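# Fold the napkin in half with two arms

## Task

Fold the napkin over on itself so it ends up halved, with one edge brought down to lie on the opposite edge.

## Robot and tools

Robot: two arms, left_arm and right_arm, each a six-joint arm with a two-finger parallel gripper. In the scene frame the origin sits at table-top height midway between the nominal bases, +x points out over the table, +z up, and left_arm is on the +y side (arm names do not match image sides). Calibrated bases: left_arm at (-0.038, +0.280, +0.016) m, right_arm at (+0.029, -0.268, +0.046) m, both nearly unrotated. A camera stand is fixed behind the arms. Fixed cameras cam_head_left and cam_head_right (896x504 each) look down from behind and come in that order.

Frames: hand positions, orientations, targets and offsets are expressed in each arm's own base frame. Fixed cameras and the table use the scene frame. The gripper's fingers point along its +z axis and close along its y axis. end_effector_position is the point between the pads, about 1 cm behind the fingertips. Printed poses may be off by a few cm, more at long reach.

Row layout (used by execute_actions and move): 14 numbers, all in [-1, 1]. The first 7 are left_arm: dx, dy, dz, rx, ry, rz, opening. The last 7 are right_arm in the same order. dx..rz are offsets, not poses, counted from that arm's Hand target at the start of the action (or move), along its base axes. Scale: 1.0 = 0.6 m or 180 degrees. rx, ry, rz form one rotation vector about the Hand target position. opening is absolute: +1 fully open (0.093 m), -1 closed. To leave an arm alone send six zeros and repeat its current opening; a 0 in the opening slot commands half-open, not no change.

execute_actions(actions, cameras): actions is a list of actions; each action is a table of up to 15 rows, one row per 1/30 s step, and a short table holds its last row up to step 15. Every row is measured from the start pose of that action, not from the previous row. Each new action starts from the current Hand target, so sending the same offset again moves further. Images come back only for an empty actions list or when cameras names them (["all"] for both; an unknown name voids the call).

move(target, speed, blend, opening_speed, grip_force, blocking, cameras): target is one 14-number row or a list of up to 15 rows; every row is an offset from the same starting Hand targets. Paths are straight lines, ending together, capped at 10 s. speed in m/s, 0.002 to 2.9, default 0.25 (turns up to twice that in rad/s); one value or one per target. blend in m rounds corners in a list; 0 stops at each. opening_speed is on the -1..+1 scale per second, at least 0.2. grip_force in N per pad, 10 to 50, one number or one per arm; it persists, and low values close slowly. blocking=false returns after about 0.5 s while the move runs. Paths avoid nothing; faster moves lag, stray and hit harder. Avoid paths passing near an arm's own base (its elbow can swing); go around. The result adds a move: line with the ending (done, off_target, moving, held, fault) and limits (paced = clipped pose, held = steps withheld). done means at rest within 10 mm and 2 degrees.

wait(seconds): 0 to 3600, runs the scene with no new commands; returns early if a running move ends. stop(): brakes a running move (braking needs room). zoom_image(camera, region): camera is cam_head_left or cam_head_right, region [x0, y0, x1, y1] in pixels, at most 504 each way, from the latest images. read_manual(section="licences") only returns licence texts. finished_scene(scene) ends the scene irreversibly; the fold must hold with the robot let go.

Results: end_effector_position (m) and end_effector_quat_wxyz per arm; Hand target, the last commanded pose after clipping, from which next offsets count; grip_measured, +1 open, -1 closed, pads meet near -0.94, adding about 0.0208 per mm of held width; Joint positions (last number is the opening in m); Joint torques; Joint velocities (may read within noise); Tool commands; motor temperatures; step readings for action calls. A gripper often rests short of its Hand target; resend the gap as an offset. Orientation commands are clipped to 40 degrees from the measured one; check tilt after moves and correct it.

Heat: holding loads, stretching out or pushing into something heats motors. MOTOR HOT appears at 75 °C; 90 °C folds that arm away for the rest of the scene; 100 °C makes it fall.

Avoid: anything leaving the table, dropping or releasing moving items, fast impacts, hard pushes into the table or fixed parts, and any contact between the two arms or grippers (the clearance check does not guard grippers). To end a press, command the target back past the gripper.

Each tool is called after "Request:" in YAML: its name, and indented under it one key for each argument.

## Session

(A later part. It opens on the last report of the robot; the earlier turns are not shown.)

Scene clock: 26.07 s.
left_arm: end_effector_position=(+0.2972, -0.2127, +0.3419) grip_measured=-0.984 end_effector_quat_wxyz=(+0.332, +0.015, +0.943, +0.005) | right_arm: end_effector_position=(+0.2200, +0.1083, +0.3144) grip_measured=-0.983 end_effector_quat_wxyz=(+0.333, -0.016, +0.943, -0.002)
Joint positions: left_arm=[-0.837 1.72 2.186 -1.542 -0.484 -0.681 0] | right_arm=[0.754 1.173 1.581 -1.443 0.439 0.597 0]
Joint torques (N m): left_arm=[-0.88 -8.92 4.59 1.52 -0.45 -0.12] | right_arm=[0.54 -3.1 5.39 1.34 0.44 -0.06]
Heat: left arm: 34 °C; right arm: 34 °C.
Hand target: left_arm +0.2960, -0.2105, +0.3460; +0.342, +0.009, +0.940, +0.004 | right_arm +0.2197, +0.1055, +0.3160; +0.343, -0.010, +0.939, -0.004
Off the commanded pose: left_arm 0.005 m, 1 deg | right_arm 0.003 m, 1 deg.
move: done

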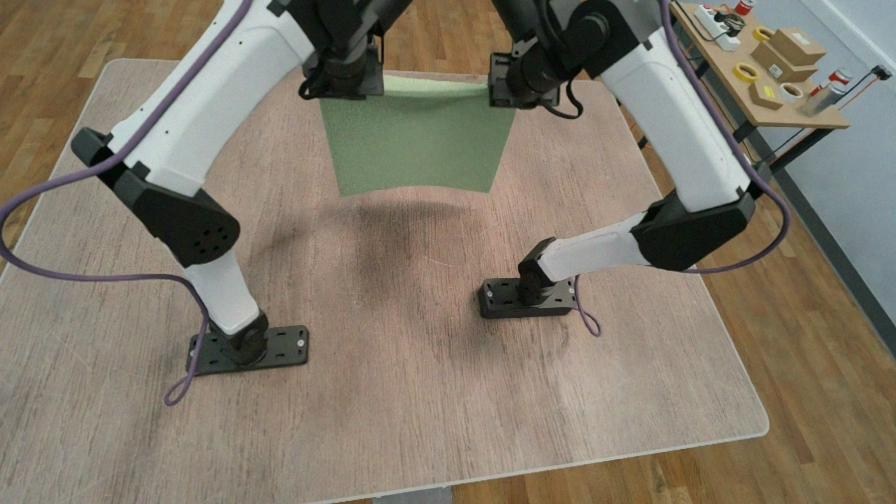

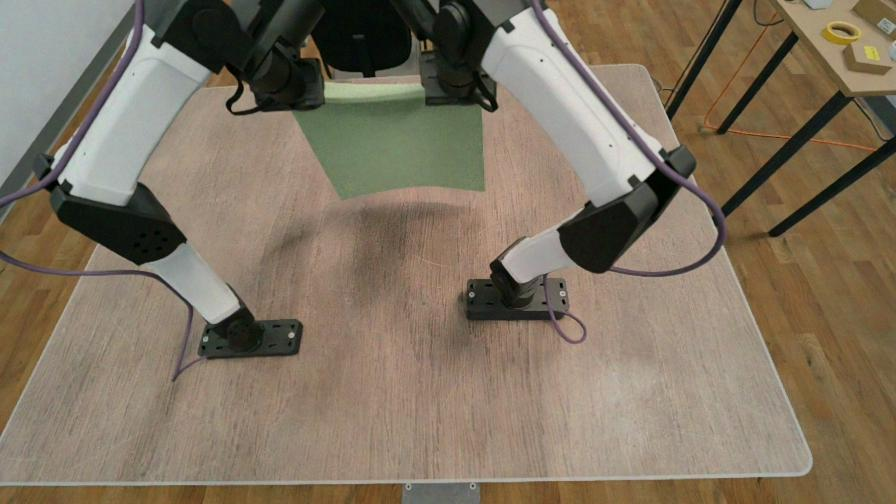

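Request:
wait:
  seconds: 1.2
  cameras: ["all"]

Request:
zoom_image:
  camera: "cam_head_left"
  region: [300, 60, 540, 220]

Request:
zoom_image:
  camera: "cam_head_right"
  region: [280, 60, 520, 220]

Scene clock: 27.80 s.
left_arm: end_effector_position=(+0.2972, -0.2127, +0.3419) grip_measured=-0.984 end_effector_quat_wxyz=(+0.332, +0.015, +0.943, +0.005) | right_arm: end_effector_position=(+0.2201, +0.1083, +0.3145) grip_measured=-0.983 end_effector_quat_wxyz=(+0.333, -0.016, +0.943, -0.002)
Joint positions: left_arm=[-0.837 1.72 2.186 -1.542 -0.484 -0.682 0] | right_arm=[0.754 1.173 1.581 -1.442 0.439 0.597 0]
Joint torques (N m): left_arm=[-0.95 -8.88 4.56 1.51 -0.42 -0.14] | right_arm=[0.62 -2.97 5.37 1.37 0.43 -0.02]
Heat: left arm: 34 °C; right arm: 34 °C.
Hand target: left_arm +0.2960, -0.2106, +0.3460; +0.342, +0.009, +0.940, +0.004 | right_arm +0.2197, +0.1055, +0.3159; +0.342, -0.010, +0.939, -0.004
Tool commands: left_gripper/opening=-1.0 right_gripper/opening=-1.0
Off the commanded pose: left_arm 0.005 m, 1 deg | right_arm 0.003 m, 1 deg.
wait: 1.20 s; at rest from the start

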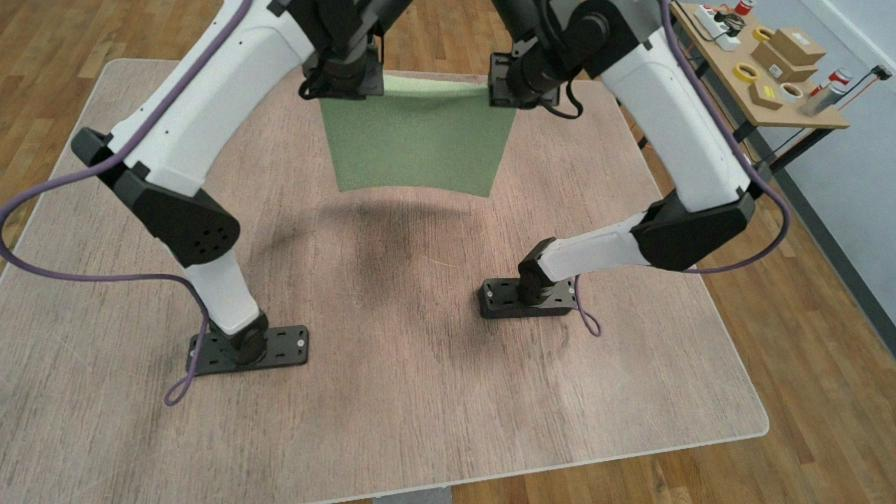

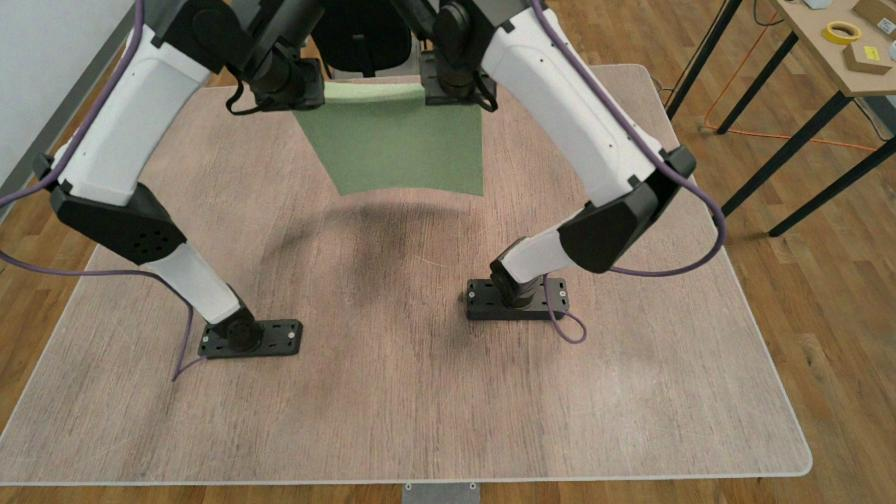

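Scaled by 2.100 from the camera's image (finer frame: 1280x720).

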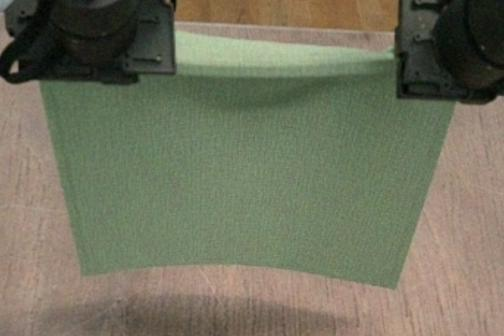

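Scaled by 2.100 from the camera's image (finer frame: 1280x720).

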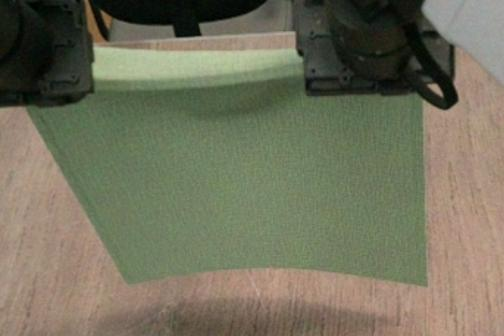

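Request:
move:
  target:
    - [0.05,0,-0.1,0,0.02,0,-1,0.05,0,-0.1,0,0.02,0,-1]
    - [0.167,-0.004,-0.183,0,0.05,0,-1,0.167,0.004,-0.183,0,0.05,0,-1]
    - [0.267,-0.006,-0.283,0,0.083,0,-1,0.267,0.006,-0.283,0,0.083,0,-1]
    - [0.308,-0.006,-0.358,0,0.083,0,-1,0.308,0.006,-0.358,0,0.083,0,-1]
  speed: 0.15
  blend: [0.02,0.03,0.03,0]
  cameras: ["all"]

Request:
zoom_image:
  camera: "cam_head_left"
  region: [300, 80, 540, 240]

Request:
zoom_image:
  camera: "cam_head_right"
  region: [290, 80, 530, 240]

Scene clock: 31.83 s.
left_arm: end_effector_position=(+0.4686, -0.2139, +0.1289) grip_measured=-0.984 end_effector_quat_wxyz=(+0.206, +0.012, +0.979, +0.007) | right_arm: end_effector_position=(+0.3964, +0.1098, +0.1024) grip_measured=-0.983 end_effector_quat_wxyz=(+0.215, -0.012, +0.977, -0.004)
Joint positions: left_arm=[-0.493 2.211 2.078 -1.072 -0.199 -0.431 0] | right_arm=[0.326 1.75 1.31 -0.719 0.137 0.274 0]
Joint torques (N m): left_arm=[0.58 -10.84 10.5 1.33 -0.14 0.03] | right_arm=[-0.58 -5.61 9.54 1.24 0.04 -0.23]
Heat: left arm: 35 °C; right arm: 34 °C.
Hand target: left_arm +0.4808, -0.2141, +0.1312; +0.217, +0.010, +0.976, +0.003 | right_arm +0.4045, +0.1091, +0.1011; +0.217, -0.011, +0.976, -0.002
Off the commanded pose: left_arm 0.012 m, 1 deg | right_arm 0.008 m, 0 deg.
move: off_target (left_arm); blend cut to 0.0256 m at target 3

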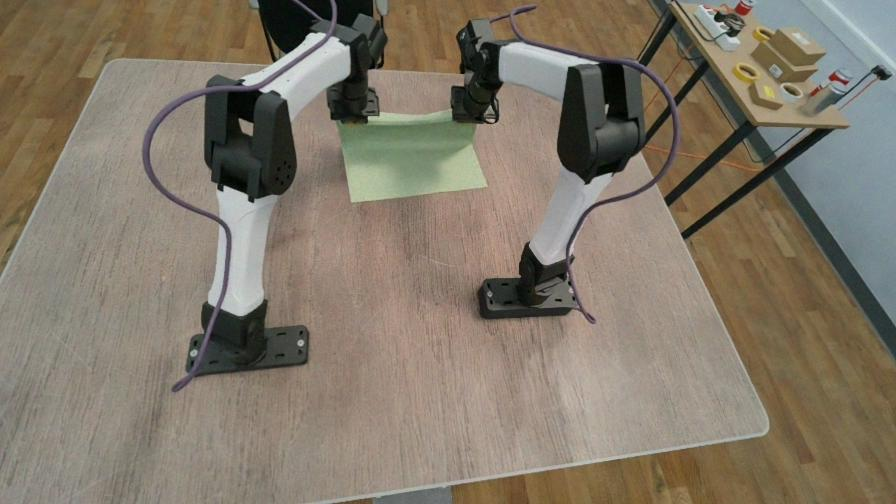

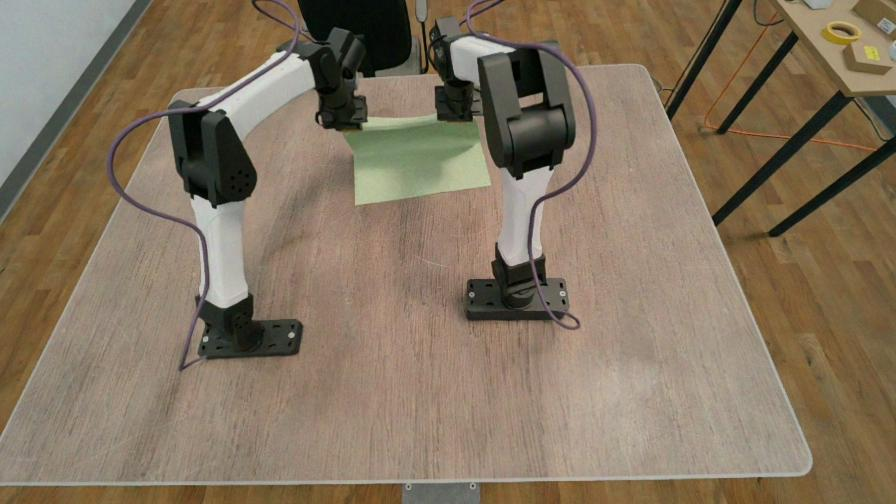

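Scaled by 2.100 from the camera's image (finer frame: 1280x720).

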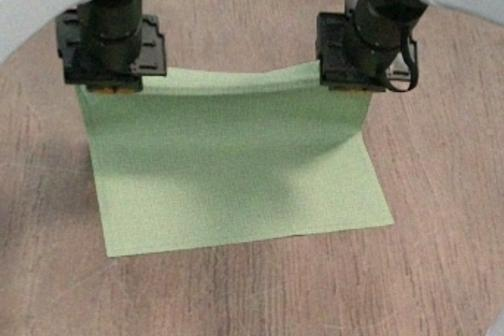

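Scaled by 2.100 from the camera's image (finer frame: 1280x720).

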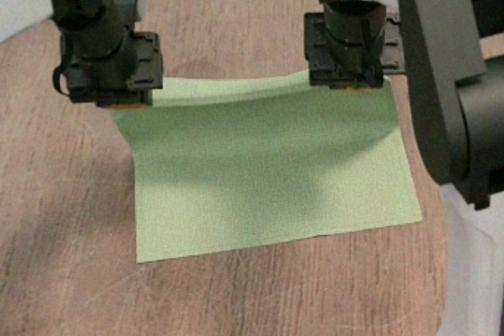

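Request:
move:
  target:
    - [-0.08,-0.0157,-0.078,-0.003,0.044,0.018,-1,-0.053,-0.0158,-0.078,-0.003,0.044,0.018,-1]
    - [-0.15,-0.0295,-0.1465,-0.006,0.083,0.033,-1,-0.0994,-0.0296,-0.1464,-0.006,0.083,0.033,-1]
    - [-0.1997,-0.0393,-0.1953,-0.0079,0.1109,0.0445,-1,-0.1325,-0.0395,-0.1952,-0.0079,0.1109,0.0445,-1]
  speed: 0.08
  blend: 0.01
  cameras: ["all"]

Request:
zoom_image:
  camera: "cam_head_left"
  region: [310, 110, 510, 230]

Request:
zoom_image:
  camera: "cam_head_right"
  region: [310, 110, 510, 230]

Scene clock: 36.10 s.
left_arm: end_effector_position=(+0.3631, -0.2357, +0.0116) grip_measured=-0.984 end_effector_quat_wxyz=(+0.041, -0.058, +0.997, +0.009) | right_arm: end_effector_position=(+0.3286, +0.0886, -0.0059) grip_measured=-0.983 end_effector_quat_wxyz=(+0.057, -0.081, +0.995, +0.003)
Joint positions: left_arm=[-0.601 2.211 1.682 -0.987 -0.065 -0.716 0] | right_arm=[0.271 1.869 1.084 -0.673 0.016 0.107 0]
Joint torques (N m): left_arm=[-0.8 -13.76 5.04 0.59 -0.1 -0.12] | right_arm=[-0.35 -5.59 5.48 0.7 -0.03 -0.17]
Heat: left arm: 35 °C; right arm: 35 °C.
Hand target: left_arm +0.3609, -0.2376, +0.0139; +0.044, -0.060, +0.997, +0.004 | right_arm +0.3250, +0.0854, -0.0161; +0.044, -0.081, +0.996, +0.003
Off the commanded pose: left_arm 0.004 m, 1 deg | right_arm 0.011 m, 1 deg.
move: off_target (right_arm)

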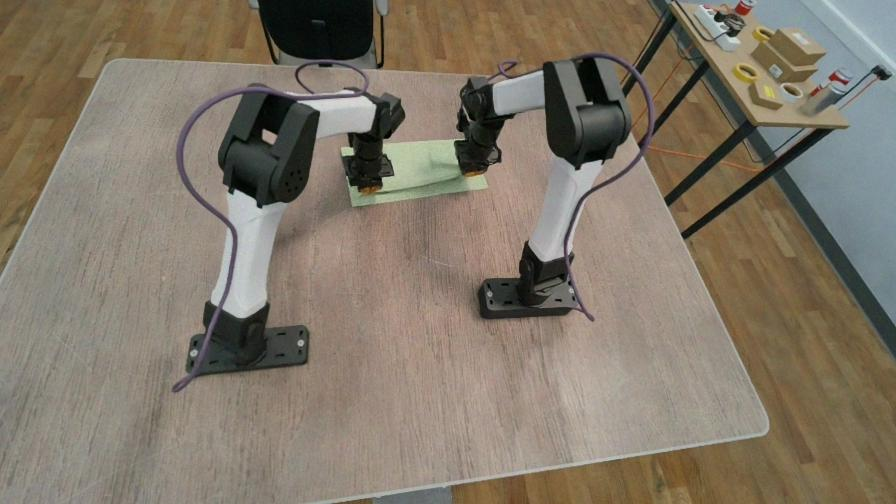

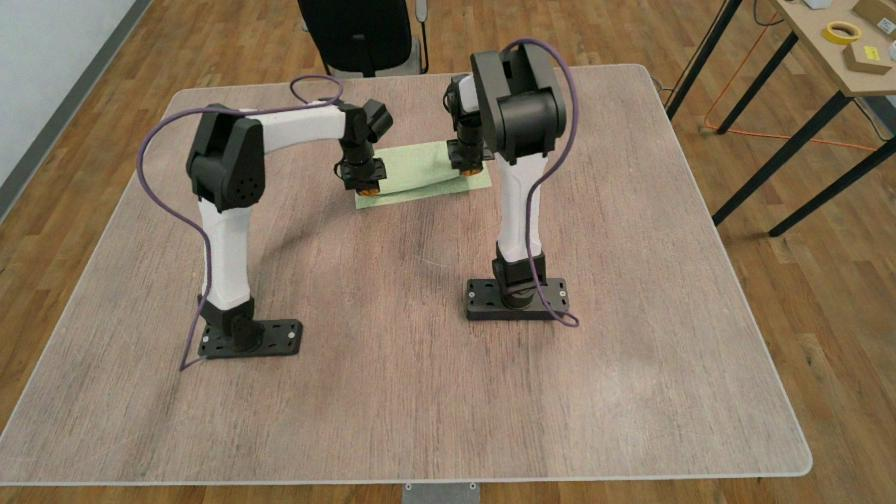

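Scaled by 2.520 from the camera's image (finer frame: 1280x720).

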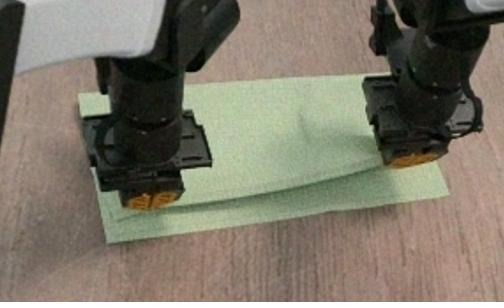

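Scaled by 2.520 from the camera's image (finer frame: 1280x720).

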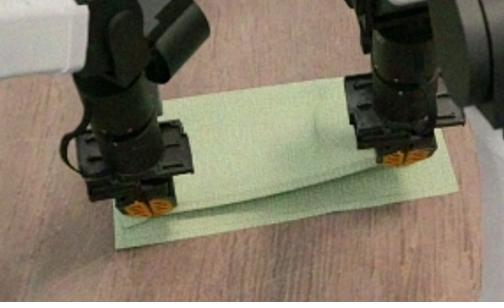

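Request:
move:
  target: [-0.024,-0.019,-0.0348,0,0.028,0.009,-1,-0.0173,0.006,-0.0482,0,0.028,0.0085,-1]
  speed: 0.05
  cameras: ["all"]

Request:
zoom_image:
  camera: "cam_head_left"
  region: [330, 130, 510, 230]

Request:
zoom_image:
  camera: "cam_head_right"
  region: [330, 130, 510, 230]

Scene clock: 38.87 s.
left_arm: end_effector_position=(+0.3504, -0.2453, -0.0012) grip_measured=-0.984 end_effector_quat_wxyz=(+0.014, -0.074, +0.997, +0.004) | right_arm: end_effector_position=(+0.3172, +0.0886, -0.0366) grip_measured=-0.983 end_effector_quat_wxyz=(+0.011, -0.092, +0.996, +0.003)
Joint positions: left_arm=[-0.62 2.241 1.682 -0.994 -0.023 -0.767 0] | right_arm=[0.271 1.967 1.084 -0.664 -0.003 0.088 0]
Joint torques (N m): left_arm=[-0.96 -9.66 8.17 0.16 0.03 -0.11] | right_arm=[0.13 -5.68 5.79 0.45 -0.07 -0.19]
Heat: left arm: 36 °C; right arm: 35 °C.
Hand target: left_arm +0.3466, -0.2490, -0.0069; +0.000, -0.074, +0.997, +0.007 | right_arm +0.3146, +0.0890, -0.0450; +0.001, -0.095, +0.995, +0.007
Off the commanded pose: left_arm 0.008 m, 2 deg | right_arm 0.009 m, 1 deg.
move: done

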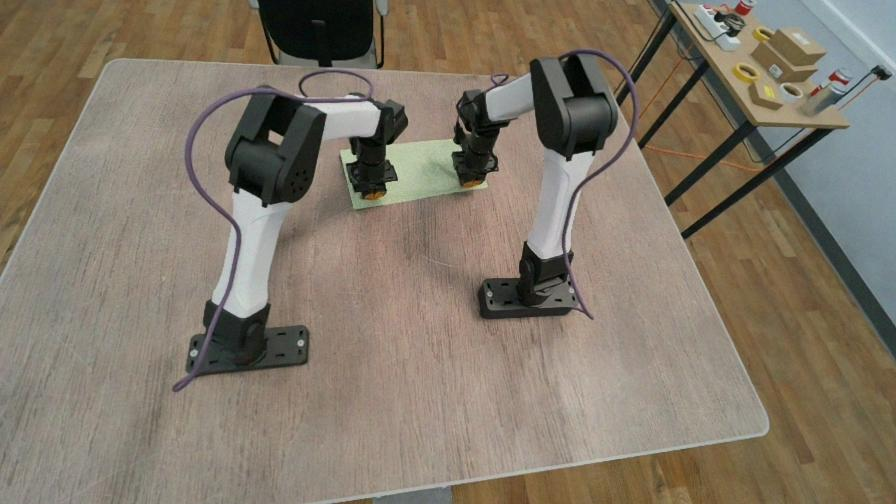

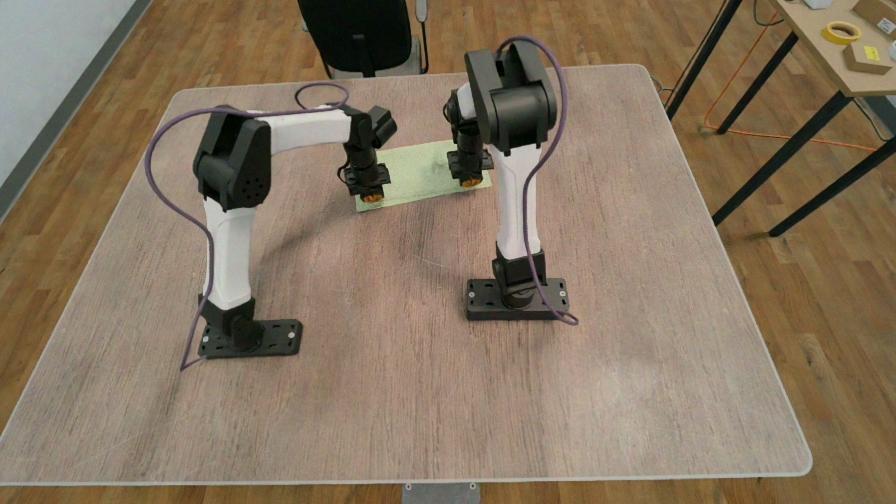

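Scaled by 2.800 from the camera's image (finer frame: 1280x720).

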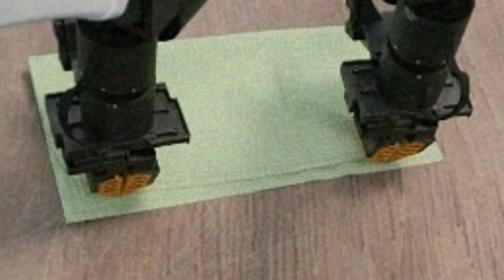

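Scaled by 2.800 from the camera's image (finer frame: 1280x720).

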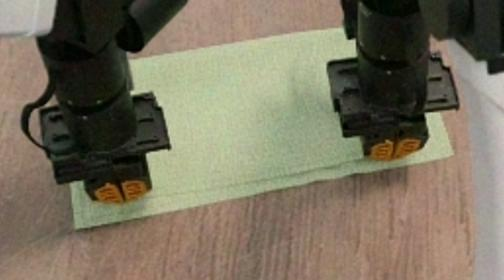

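Request:
move:
  target:
    - [0,0,0.075,0,0,0,-1,0,0,0,0,0,0,-1]
    - [-0.027,-0.005,0.075,0,0,0.009,-1,0,0,0,0,0,0,-1]
    - [-0.027,-0.005,0.0,0,0,0.009,-1,0,0,0,0,0,0,-1]
  speed: 0.06
  cameras: ["all"]

Request:
zoom_image:
  camera: "cam_head_left"
  region: [330, 130, 510, 230]

Request:
zoom_image:
  camera: "cam_head_right"
  region: [330, 130, 510, 230]

Scene clock: 43.30 s.
left_arm: end_effector_position=(+0.3317, -0.2492, -0.0017) grip_measured=-0.984 end_effector_quat_wxyz=(-0.001, -0.086, +0.996, +0.012) | right_arm: end_effector_position=(+0.3172, +0.0889, -0.0366) grip_measured=-0.983 end_effector_quat_wxyz=(+0.011, -0.092, +0.996, +0.004)
Joint positions: left_arm=[-0.651 2.225 1.653 -1.016 -0.017 -0.824 0] | right_arm=[0.271 1.967 1.084 -0.664 -0.004 0.087 0]
Joint torques (N m): left_arm=[-0.88 -11.93 4.41 0.63 -0.03 -0.14] | right_arm=[0.13 -5.7 5.86 0.43 -0.04 -0.19]
Motor temperatures (°C): left_arm=[23 38 26 23 21 20 22] | right_arm=[21 35 29 24 20 23 20]
Heat: left arm: 38 °C; right arm: 35 °C.
Hand target: left_arm +0.3304, -0.2521, -0.0070; +0.000, -0.088, +0.996, +0.007 | right_arm +0.3146, +0.0890, -0.0450; +0.001, -0.095, +0.995, +0.007
Off the commanded pose: left_arm 0.006 m, 1 deg | right_arm 0.009 m, 1 deg.
move: done

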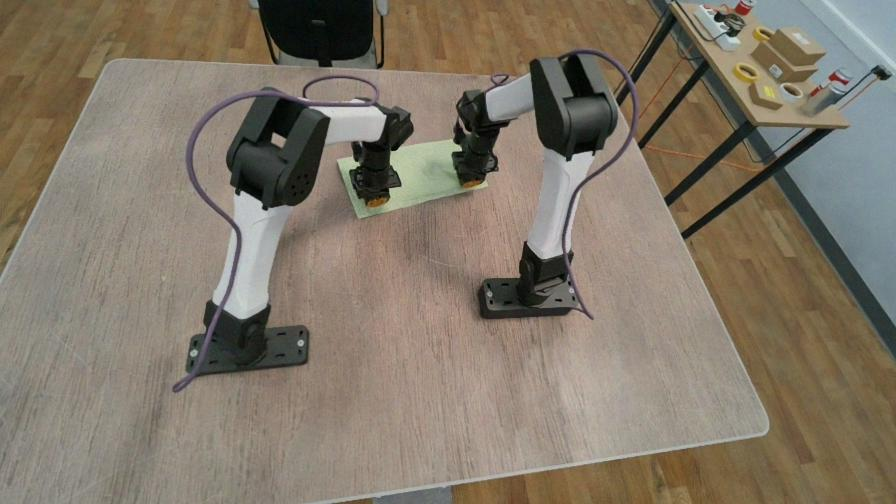

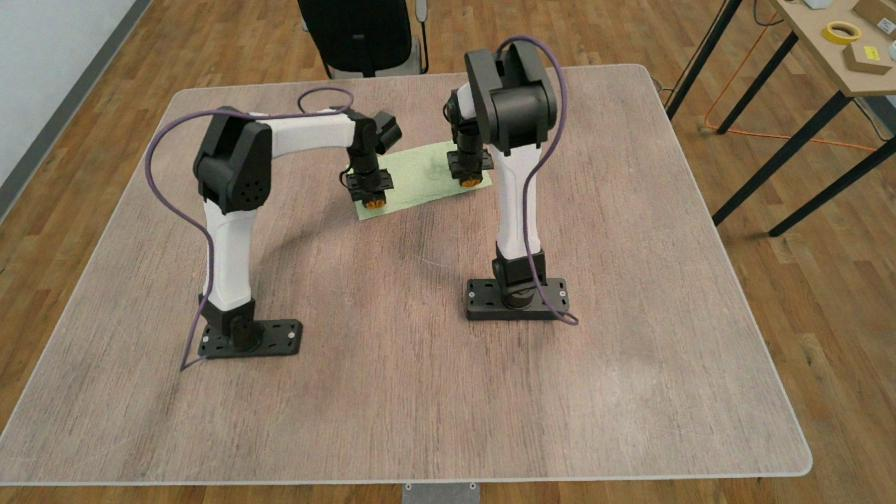

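Scaled by 2.800 from the camera's image (finer frame: 1280x720).

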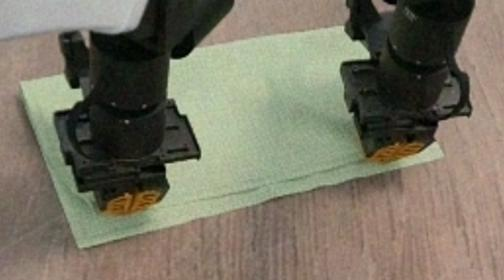

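Scaled by 2.800 from the camera's image (finer frame: 1280x720).

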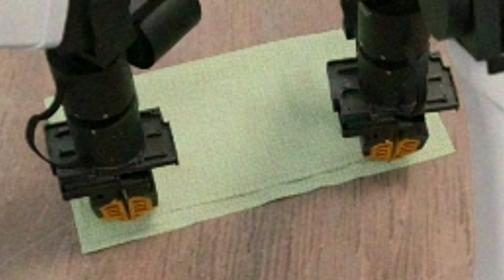

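Request:
move:
  target:
    - [0.0336,0.0098,0.183,0,0,0,-1,0,0,0,0,0,0,-1]
    - [0.0017,0.0,0.108,0,0,0,-1,0,0,0,0,0,0,-1]
    - [-0.0368,-0.0107,0.042,0,0,0,-1,0,0,0,0,0,0,-1]
  speed: 0.1
  blend: [0.005,0.01,0]
  cameras: ["all"]

Request:
zoom_image:
  camera: "cam_head_left"
  region: [330, 130, 510, 230]

Request:
zoom_image:
  camera: "cam_head_right"
  region: [330, 130, 510, 230]

Scene clock: 47.50 s.
left_arm: end_effector_position=(+0.3074, -0.2537, +0.0047) grip_measured=-0.984 end_effector_quat_wxyz=(-0.014, -0.087, +0.996, +0.024) | right_arm: end_effector_position=(+0.3171, +0.0893, -0.0366) grip_measured=-0.983 end_effector_quat_wxyz=(+0.011, -0.092, +0.996, +0.005)
Joint positions: left_arm=[-0.696 2.19 1.62 -1.056 -0.014 -0.87 0] | right_arm=[0.271 1.967 1.084 -0.664 -0.007 0.087 0]
Joint torques (N m): left_arm=[-0.79 -16.2 4.79 0.38 -0.07 -0.13] | right_arm=[0.06 -5.76 5.98 0.45 -0.07 -0.19]
Heat: left arm: 39 °C; right arm: 35 °C.
Hand target: left_arm +0.3083, -0.2585, +0.0183; +0.000, -0.088, +0.996, +0.007 | right_arm +0.3146, +0.0890, -0.0450; +0.001, -0.095, +0.995, +0.007
Off the commanded pose: left_arm 0.014 m, 3 deg | right_arm 0.009 m, 1 deg.
move: off_target (left_arm)

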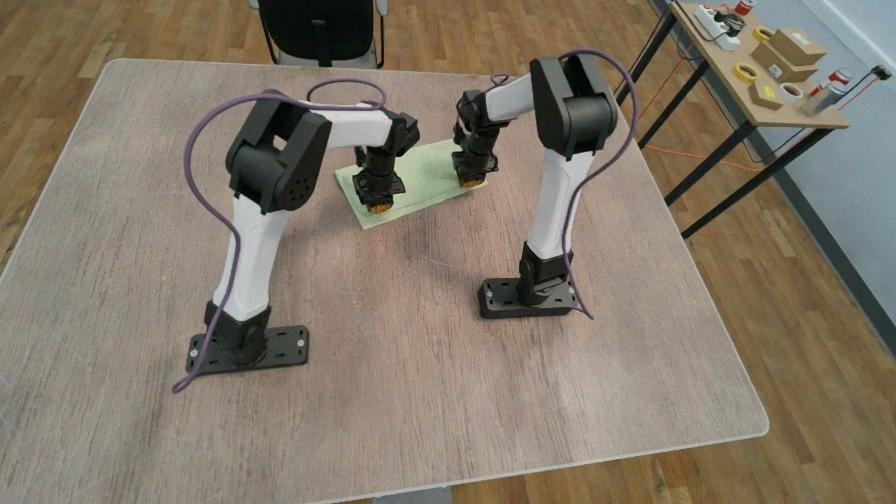

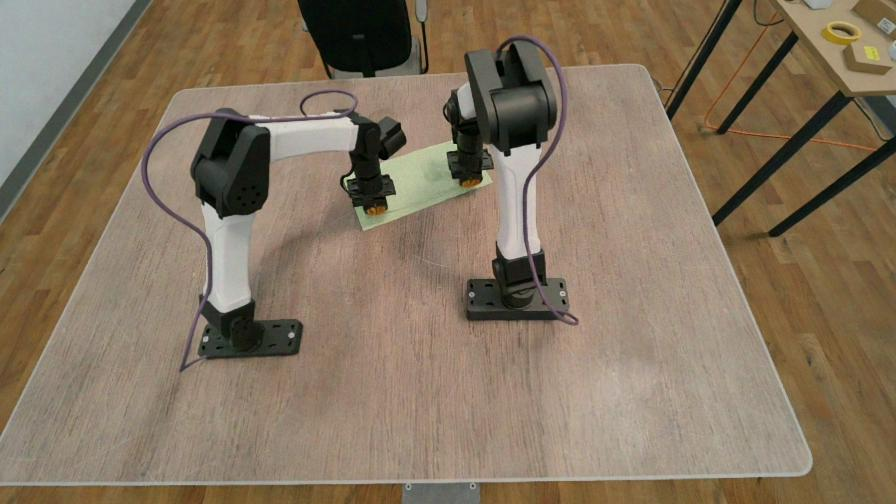

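Scaled by 2.800 from the camera's image (finer frame: 1280x720).

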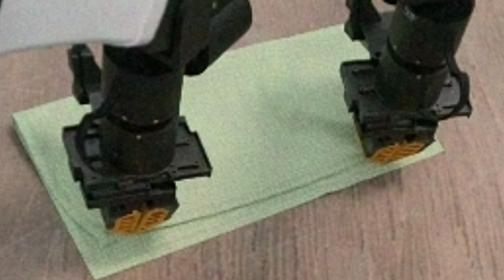

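Scaled by 2.800 from the camera's image (finer frame: 1280x720).

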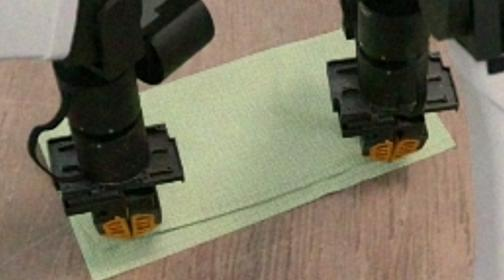

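Request:
move:
  target:
    - [0.0485,0.0288,0.1512,0,0,0.0556,-1,0.0778,0.0168,0.2083,0,0,0.06,-1]
    - [0.002,0.0132,0.0895,0,0,0.0556,-1,0.034,-0.0033,0.1383,0,0,0.06,-1]
    - [-0.0447,-0.0025,0.0145,0,0,0.0556,-1,-0.0102,-0.0242,0.0567,0,0,0.06,-1]
  speed: 0.1
  blend: [0.0,0.01,0]
  cameras: ["all"]

Request:
zoom_image:
  camera: "cam_head_left"
  region: [330, 130, 510, 250]

Request:
zoom_image:
  camera: "cam_head_right"
  region: [330, 130, 510, 250]

Scene clock: 52.93 s.
left_arm: end_effector_position=(+0.2826, -0.2577, +0.0151) grip_measured=-0.984 end_effector_quat_wxyz=(-0.010, -0.173, +0.985, +0.021) | right_arm: end_effector_position=(+0.3046, +0.0757, -0.0187) grip_measured=-0.983 end_effector_quat_wxyz=(-0.019, -0.188, +0.982, +0.004)
Joint positions: left_arm=[-0.744 2.109 1.533 -1.041 -0.01 -1.092 0] | right_arm=[0.238 1.925 1.108 -0.791 -0.01 -0.14 0]
Joint torques (N m): left_arm=[-0.88 -15.28 4.72 0.29 -0.09 -0.17] | right_arm=[-0.51 -10.29 5.04 0.37 -0.07 -0.18]
Heat: left arm: 41 °C; right arm: 37 °C.
Hand target: left_arm +0.2815, -0.2599, +0.0269; -0.001, -0.175, +0.985, +0.007 | right_arm +0.3085, +0.0745, -0.0109; +0.000, -0.188, +0.982, +0.007
Off the commanded pose: left_arm 0.012 m, 2 deg | right_arm 0.009 m, 2 deg.
move: off_target (left_arm)

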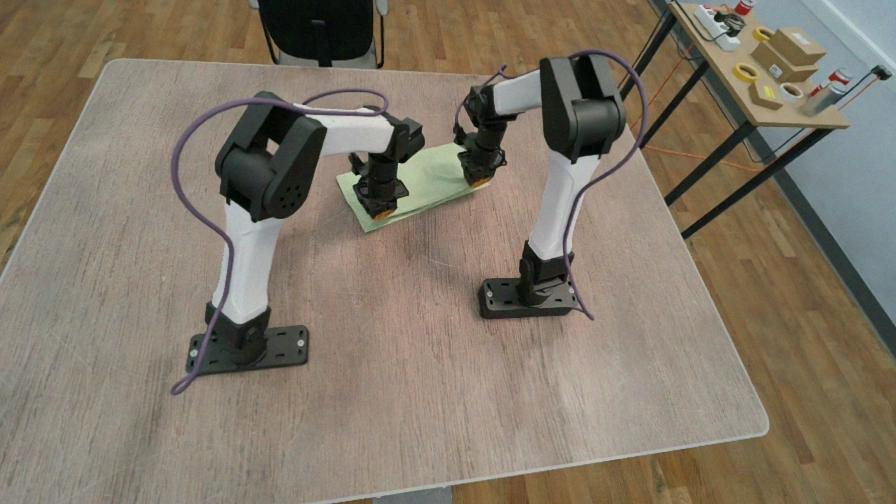

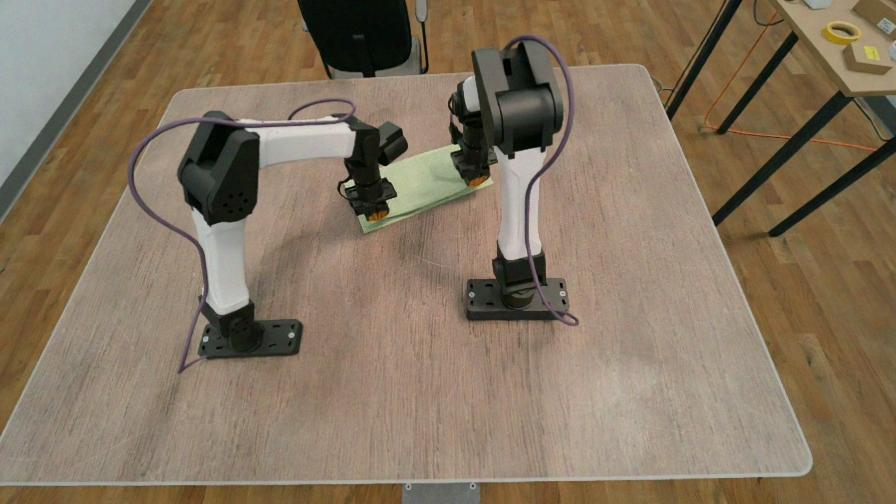

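Scaled by 2.800 from the camera's image (finer frame: 1280x720).

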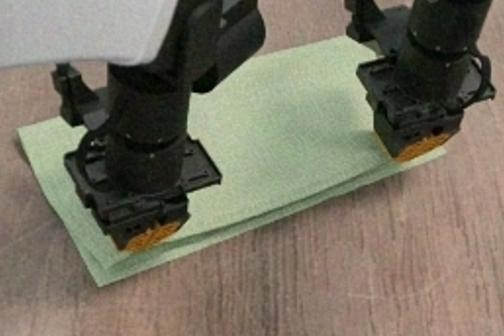

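Scaled by 2.800 from the camera's image (finer frame: 1280x720).

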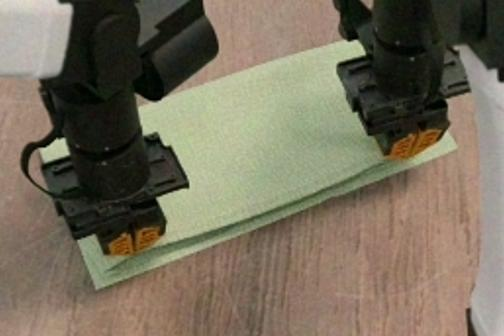

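Request:
move:
  target:
    - [0,0,0,0,0,0,-1,0.005,0.002,0.075,0,0,0,-1]
    - [0,0,0,0,0,0,-1,0.013,0.0092,0.06,0,0,0,-1]
    - [0.0067,-0.0115,-0.048,0,0,0,-1,0.0063,0.0092,-0.055,0,0,0,-1]
  speed: 0.08
  blend: [0.01,0.01,0]
  cameras: ["all"]

Request:
zoom_image:
  camera: "cam_head_left"
  region: [330, 130, 510, 250]

Request:
zoom_image:
  camera: "cam_head_right"
  region: [330, 130, 510, 250]

Scene clock: 59.67 s.
left_arm: end_effector_position=(+0.2903, -0.2674, +0.0100) grip_measured=-0.984 end_effector_quat_wxyz=(+0.008, -0.174, +0.985, -0.002) | right_arm: end_effector_position=(+0.3171, +0.0790, -0.0341) grip_measured=-0.983 end_effector_quat_wxyz=(+0.011, -0.188, +0.982, +0.006)
Joint positions: left_arm=[-0.749 2.109 1.513 -0.963 -0.01 -1.098 0] | right_arm=[0.239 1.954 1.077 -0.672 -0.011 -0.14 0]
Joint torques (N m): left_arm=[-0.98 -8.99 4.88 0.47 -0.07 -0.14] | right_arm=[0.57 -5.78 5.01 0.47 -0.03 -0.03]
Motor temperatures (°C): left_arm=[23 43 26 23 21 20 22] | right_arm=[21 39 30 24 20 23 20]
Heat: left arm: 43 °C; right arm: 39 °C.
Hand target: left_arm +0.2856, -0.2669, -0.0018; +0.000, -0.175, +0.985, +0.007 | right_arm +0.3122, +0.0801, -0.0440; +0.000, -0.188, +0.982, +0.007
Off the commanded pose: left_arm 0.013 m, 1 deg | right_arm 0.011 m, 1 deg.
move: off_target (left_arm, right_arm); blend cut to 0.0055 m at target 1, 0.0055 m at target 2

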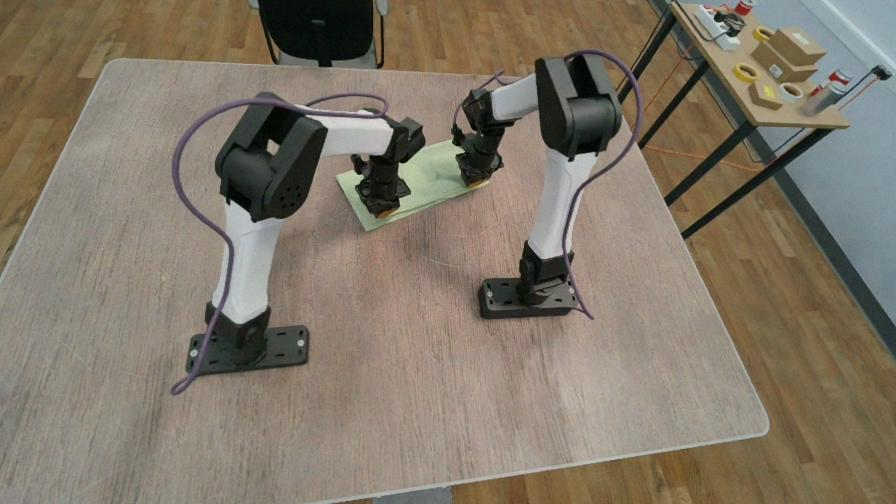

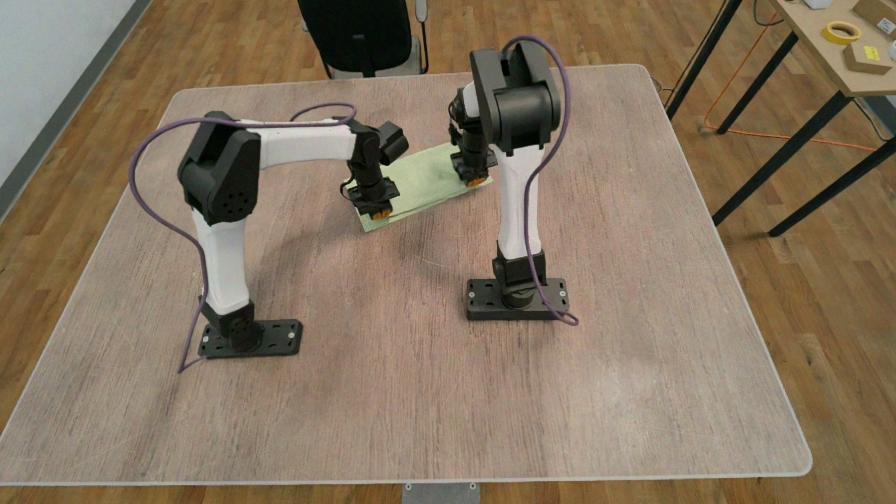

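Scaled by 2.800 from the camera's image (finer frame: 1280x720).

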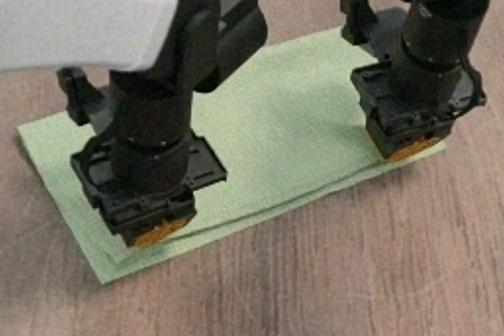

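Scaled by 2.800 from the camera's image (finer frame: 1280x720).

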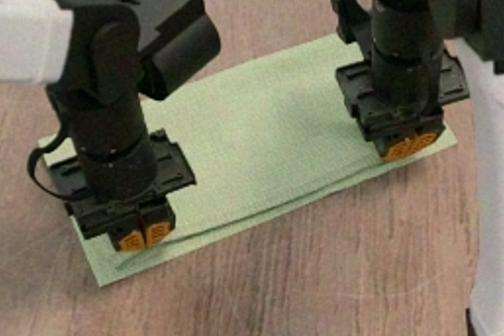

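Request:
move:
  target: [0,-0.002,-0.018,0,0,0,-1,0,0,0,0,0,0,-1]
  speed: 0.05
  cameras: ["all"]

Request:
zoom_image:
  camera: "cam_head_left"
  region: [350, 190, 430, 240]

Request:
zoom_image:
  camera: "cam_head_right"
  region: [440, 160, 510, 205]

Request:
zoom_image:
  camera: "cam_head_right"
  region: [350, 190, 430, 240]

Scene clock: 60.97 s.
left_arm: end_effector_position=(+0.2902, -0.2673, -0.0017) grip_measured=-0.984 end_effector_quat_wxyz=(+0.006, -0.175, +0.985, +0.000) | right_arm: end_effector_position=(+0.3173, +0.0790, -0.0341) grip_measured=-0.983 end_effector_quat_wxyz=(+0.011, -0.188, +0.982, +0.006)
Joint positions: left_arm=[-0.749 2.13 1.496 -0.931 -0.01 -1.1 0] | right_arm=[0.239 1.954 1.077 -0.67 -0.011 -0.14 0]
Joint torques (N m): left_arm=[-1.11 -9.16 4.89 0.51 -0.07 -0.14] | right_arm=[0.64 -5.81 4.97 0.51 -0.02 -0.06]
Heat: left arm: 43 °C; right arm: 39 °C.
Hand target: left_arm +0.2855, -0.2680, -0.0127; -0.001, -0.175, +0.985, +0.007 | right_arm +0.3123, +0.0801, -0.0440; +0.000, -0.188, +0.982, +0.007
Off the commanded pose: left_arm 0.012 m, 1 deg | right_arm 0.011 m, 1 deg.
move: off_target (left_arm)

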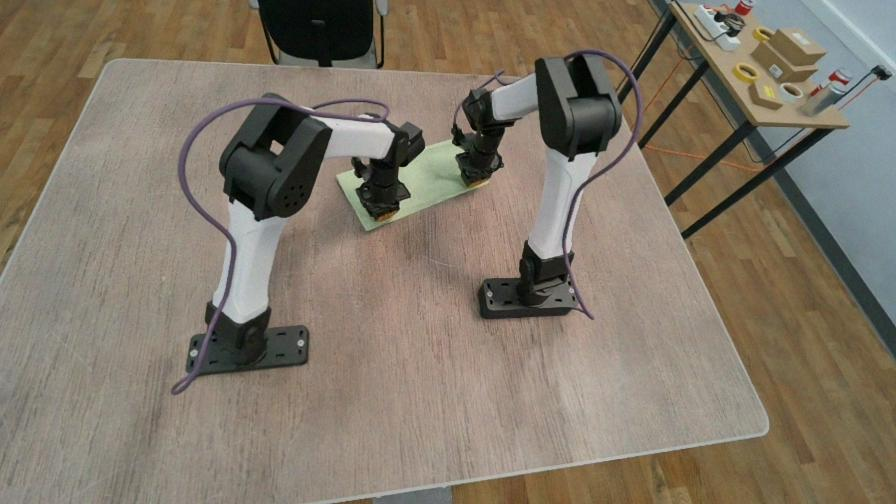

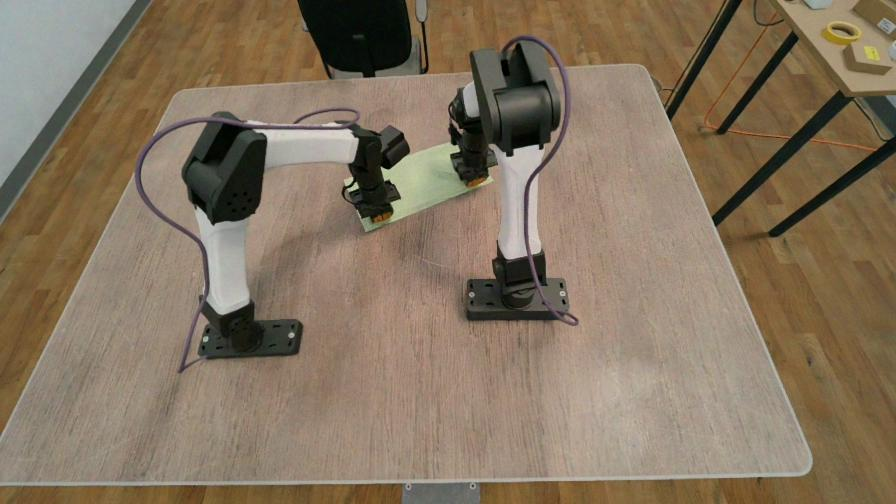

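Scaled by 6.300 from the camera's image (finer frame: 1280x720).

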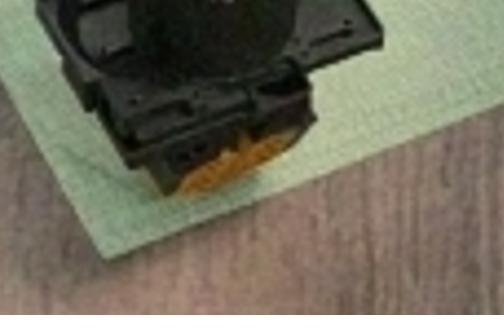

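Scaled by 7.200 from the camera's image (finer frame: 1280x720).

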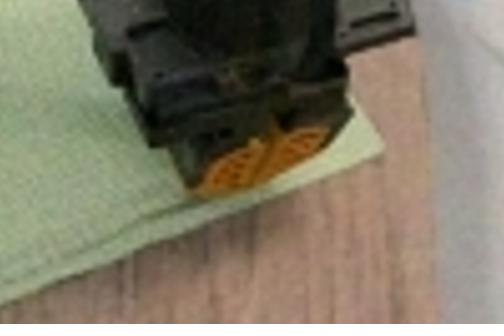

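Scaled by 6.300 from the camera's image (finer frame: 1280x720).

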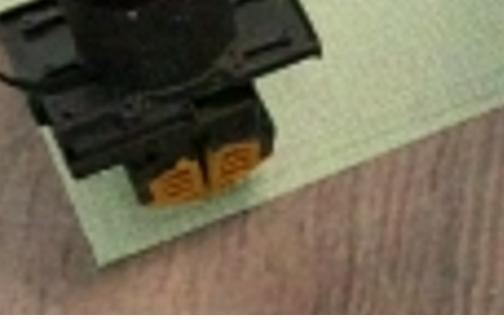

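Request:
move:
  target: [0,0,0,0,0,0,-1,-0.0055,0.0125,0,0,0,0,-1]
  speed: 0.05
  cameras: ["all"]

Request:
zoom_image:
  camera: "cam_head_right"
  region: [440, 160, 510, 205]

Request:
zoom_image:
  camera: "cam_head_left"
  region: [440, 160, 510, 205]

Scene clock: 62.43 s.
left_arm: end_effector_position=(+0.2902, -0.2673, -0.0017) grip_measured=-0.984 end_effector_quat_wxyz=(+0.006, -0.175, +0.985, +0.000) | right_arm: end_effector_position=(+0.3159, +0.0874, -0.0341) grip_measured=-0.983 end_effector_quat_wxyz=(+0.013, -0.190, +0.982, +0.006)
Joint positions: left_arm=[-0.749 2.13 1.496 -0.931 -0.01 -1.1 0] | right_arm=[0.265 1.954 1.077 -0.667 -0.011 -0.118 0]
Joint torques (N m): left_arm=[-0.96 -9.14 4.88 0.49 -0.08 -0.14] | right_arm=[0.44 -6.09 4.44 0.49 0 -0.03]
Heat: left arm: 43 °C; right arm: 40 °C.
Hand target: left_arm +0.2855, -0.2680, -0.0127; -0.001, -0.175, +0.985, +0.007 | right_arm +0.3089, +0.0876, -0.0440; +0.000, -0.188, +0.982, +0.007
Off the commanded pose: left_arm 0.012 m, 1 deg | right_arm 0.012 m, 1 deg.
move: off_target (right_arm)

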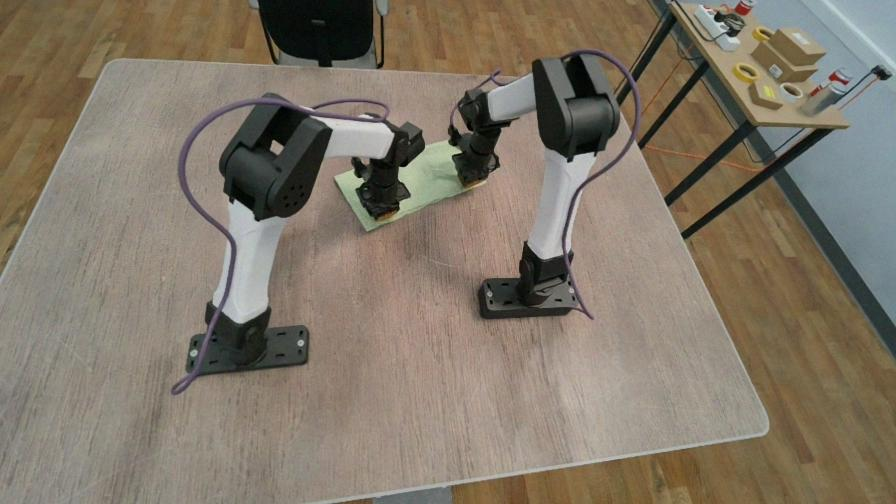

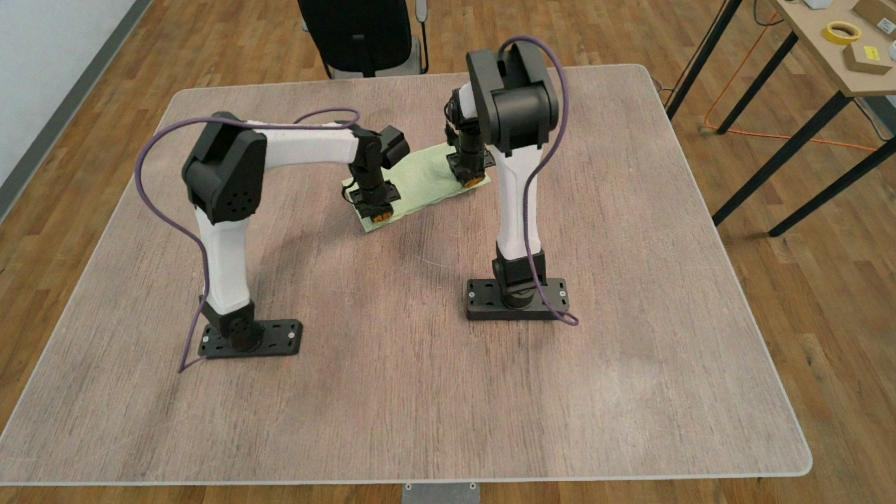

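Scaled by 7.200 from the camera's image (finer frame: 1280x720).

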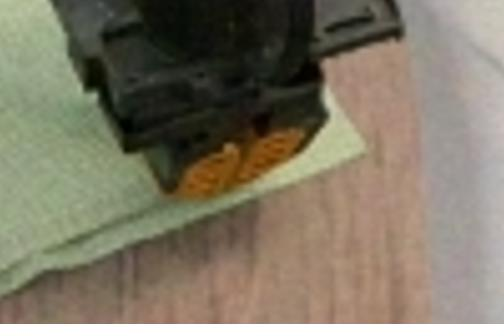

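Scaled by 7.200 from the camera's image (finer frame: 1280x720).

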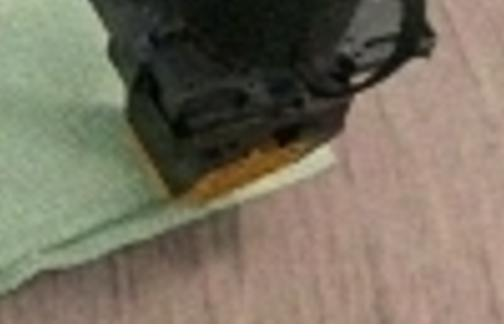

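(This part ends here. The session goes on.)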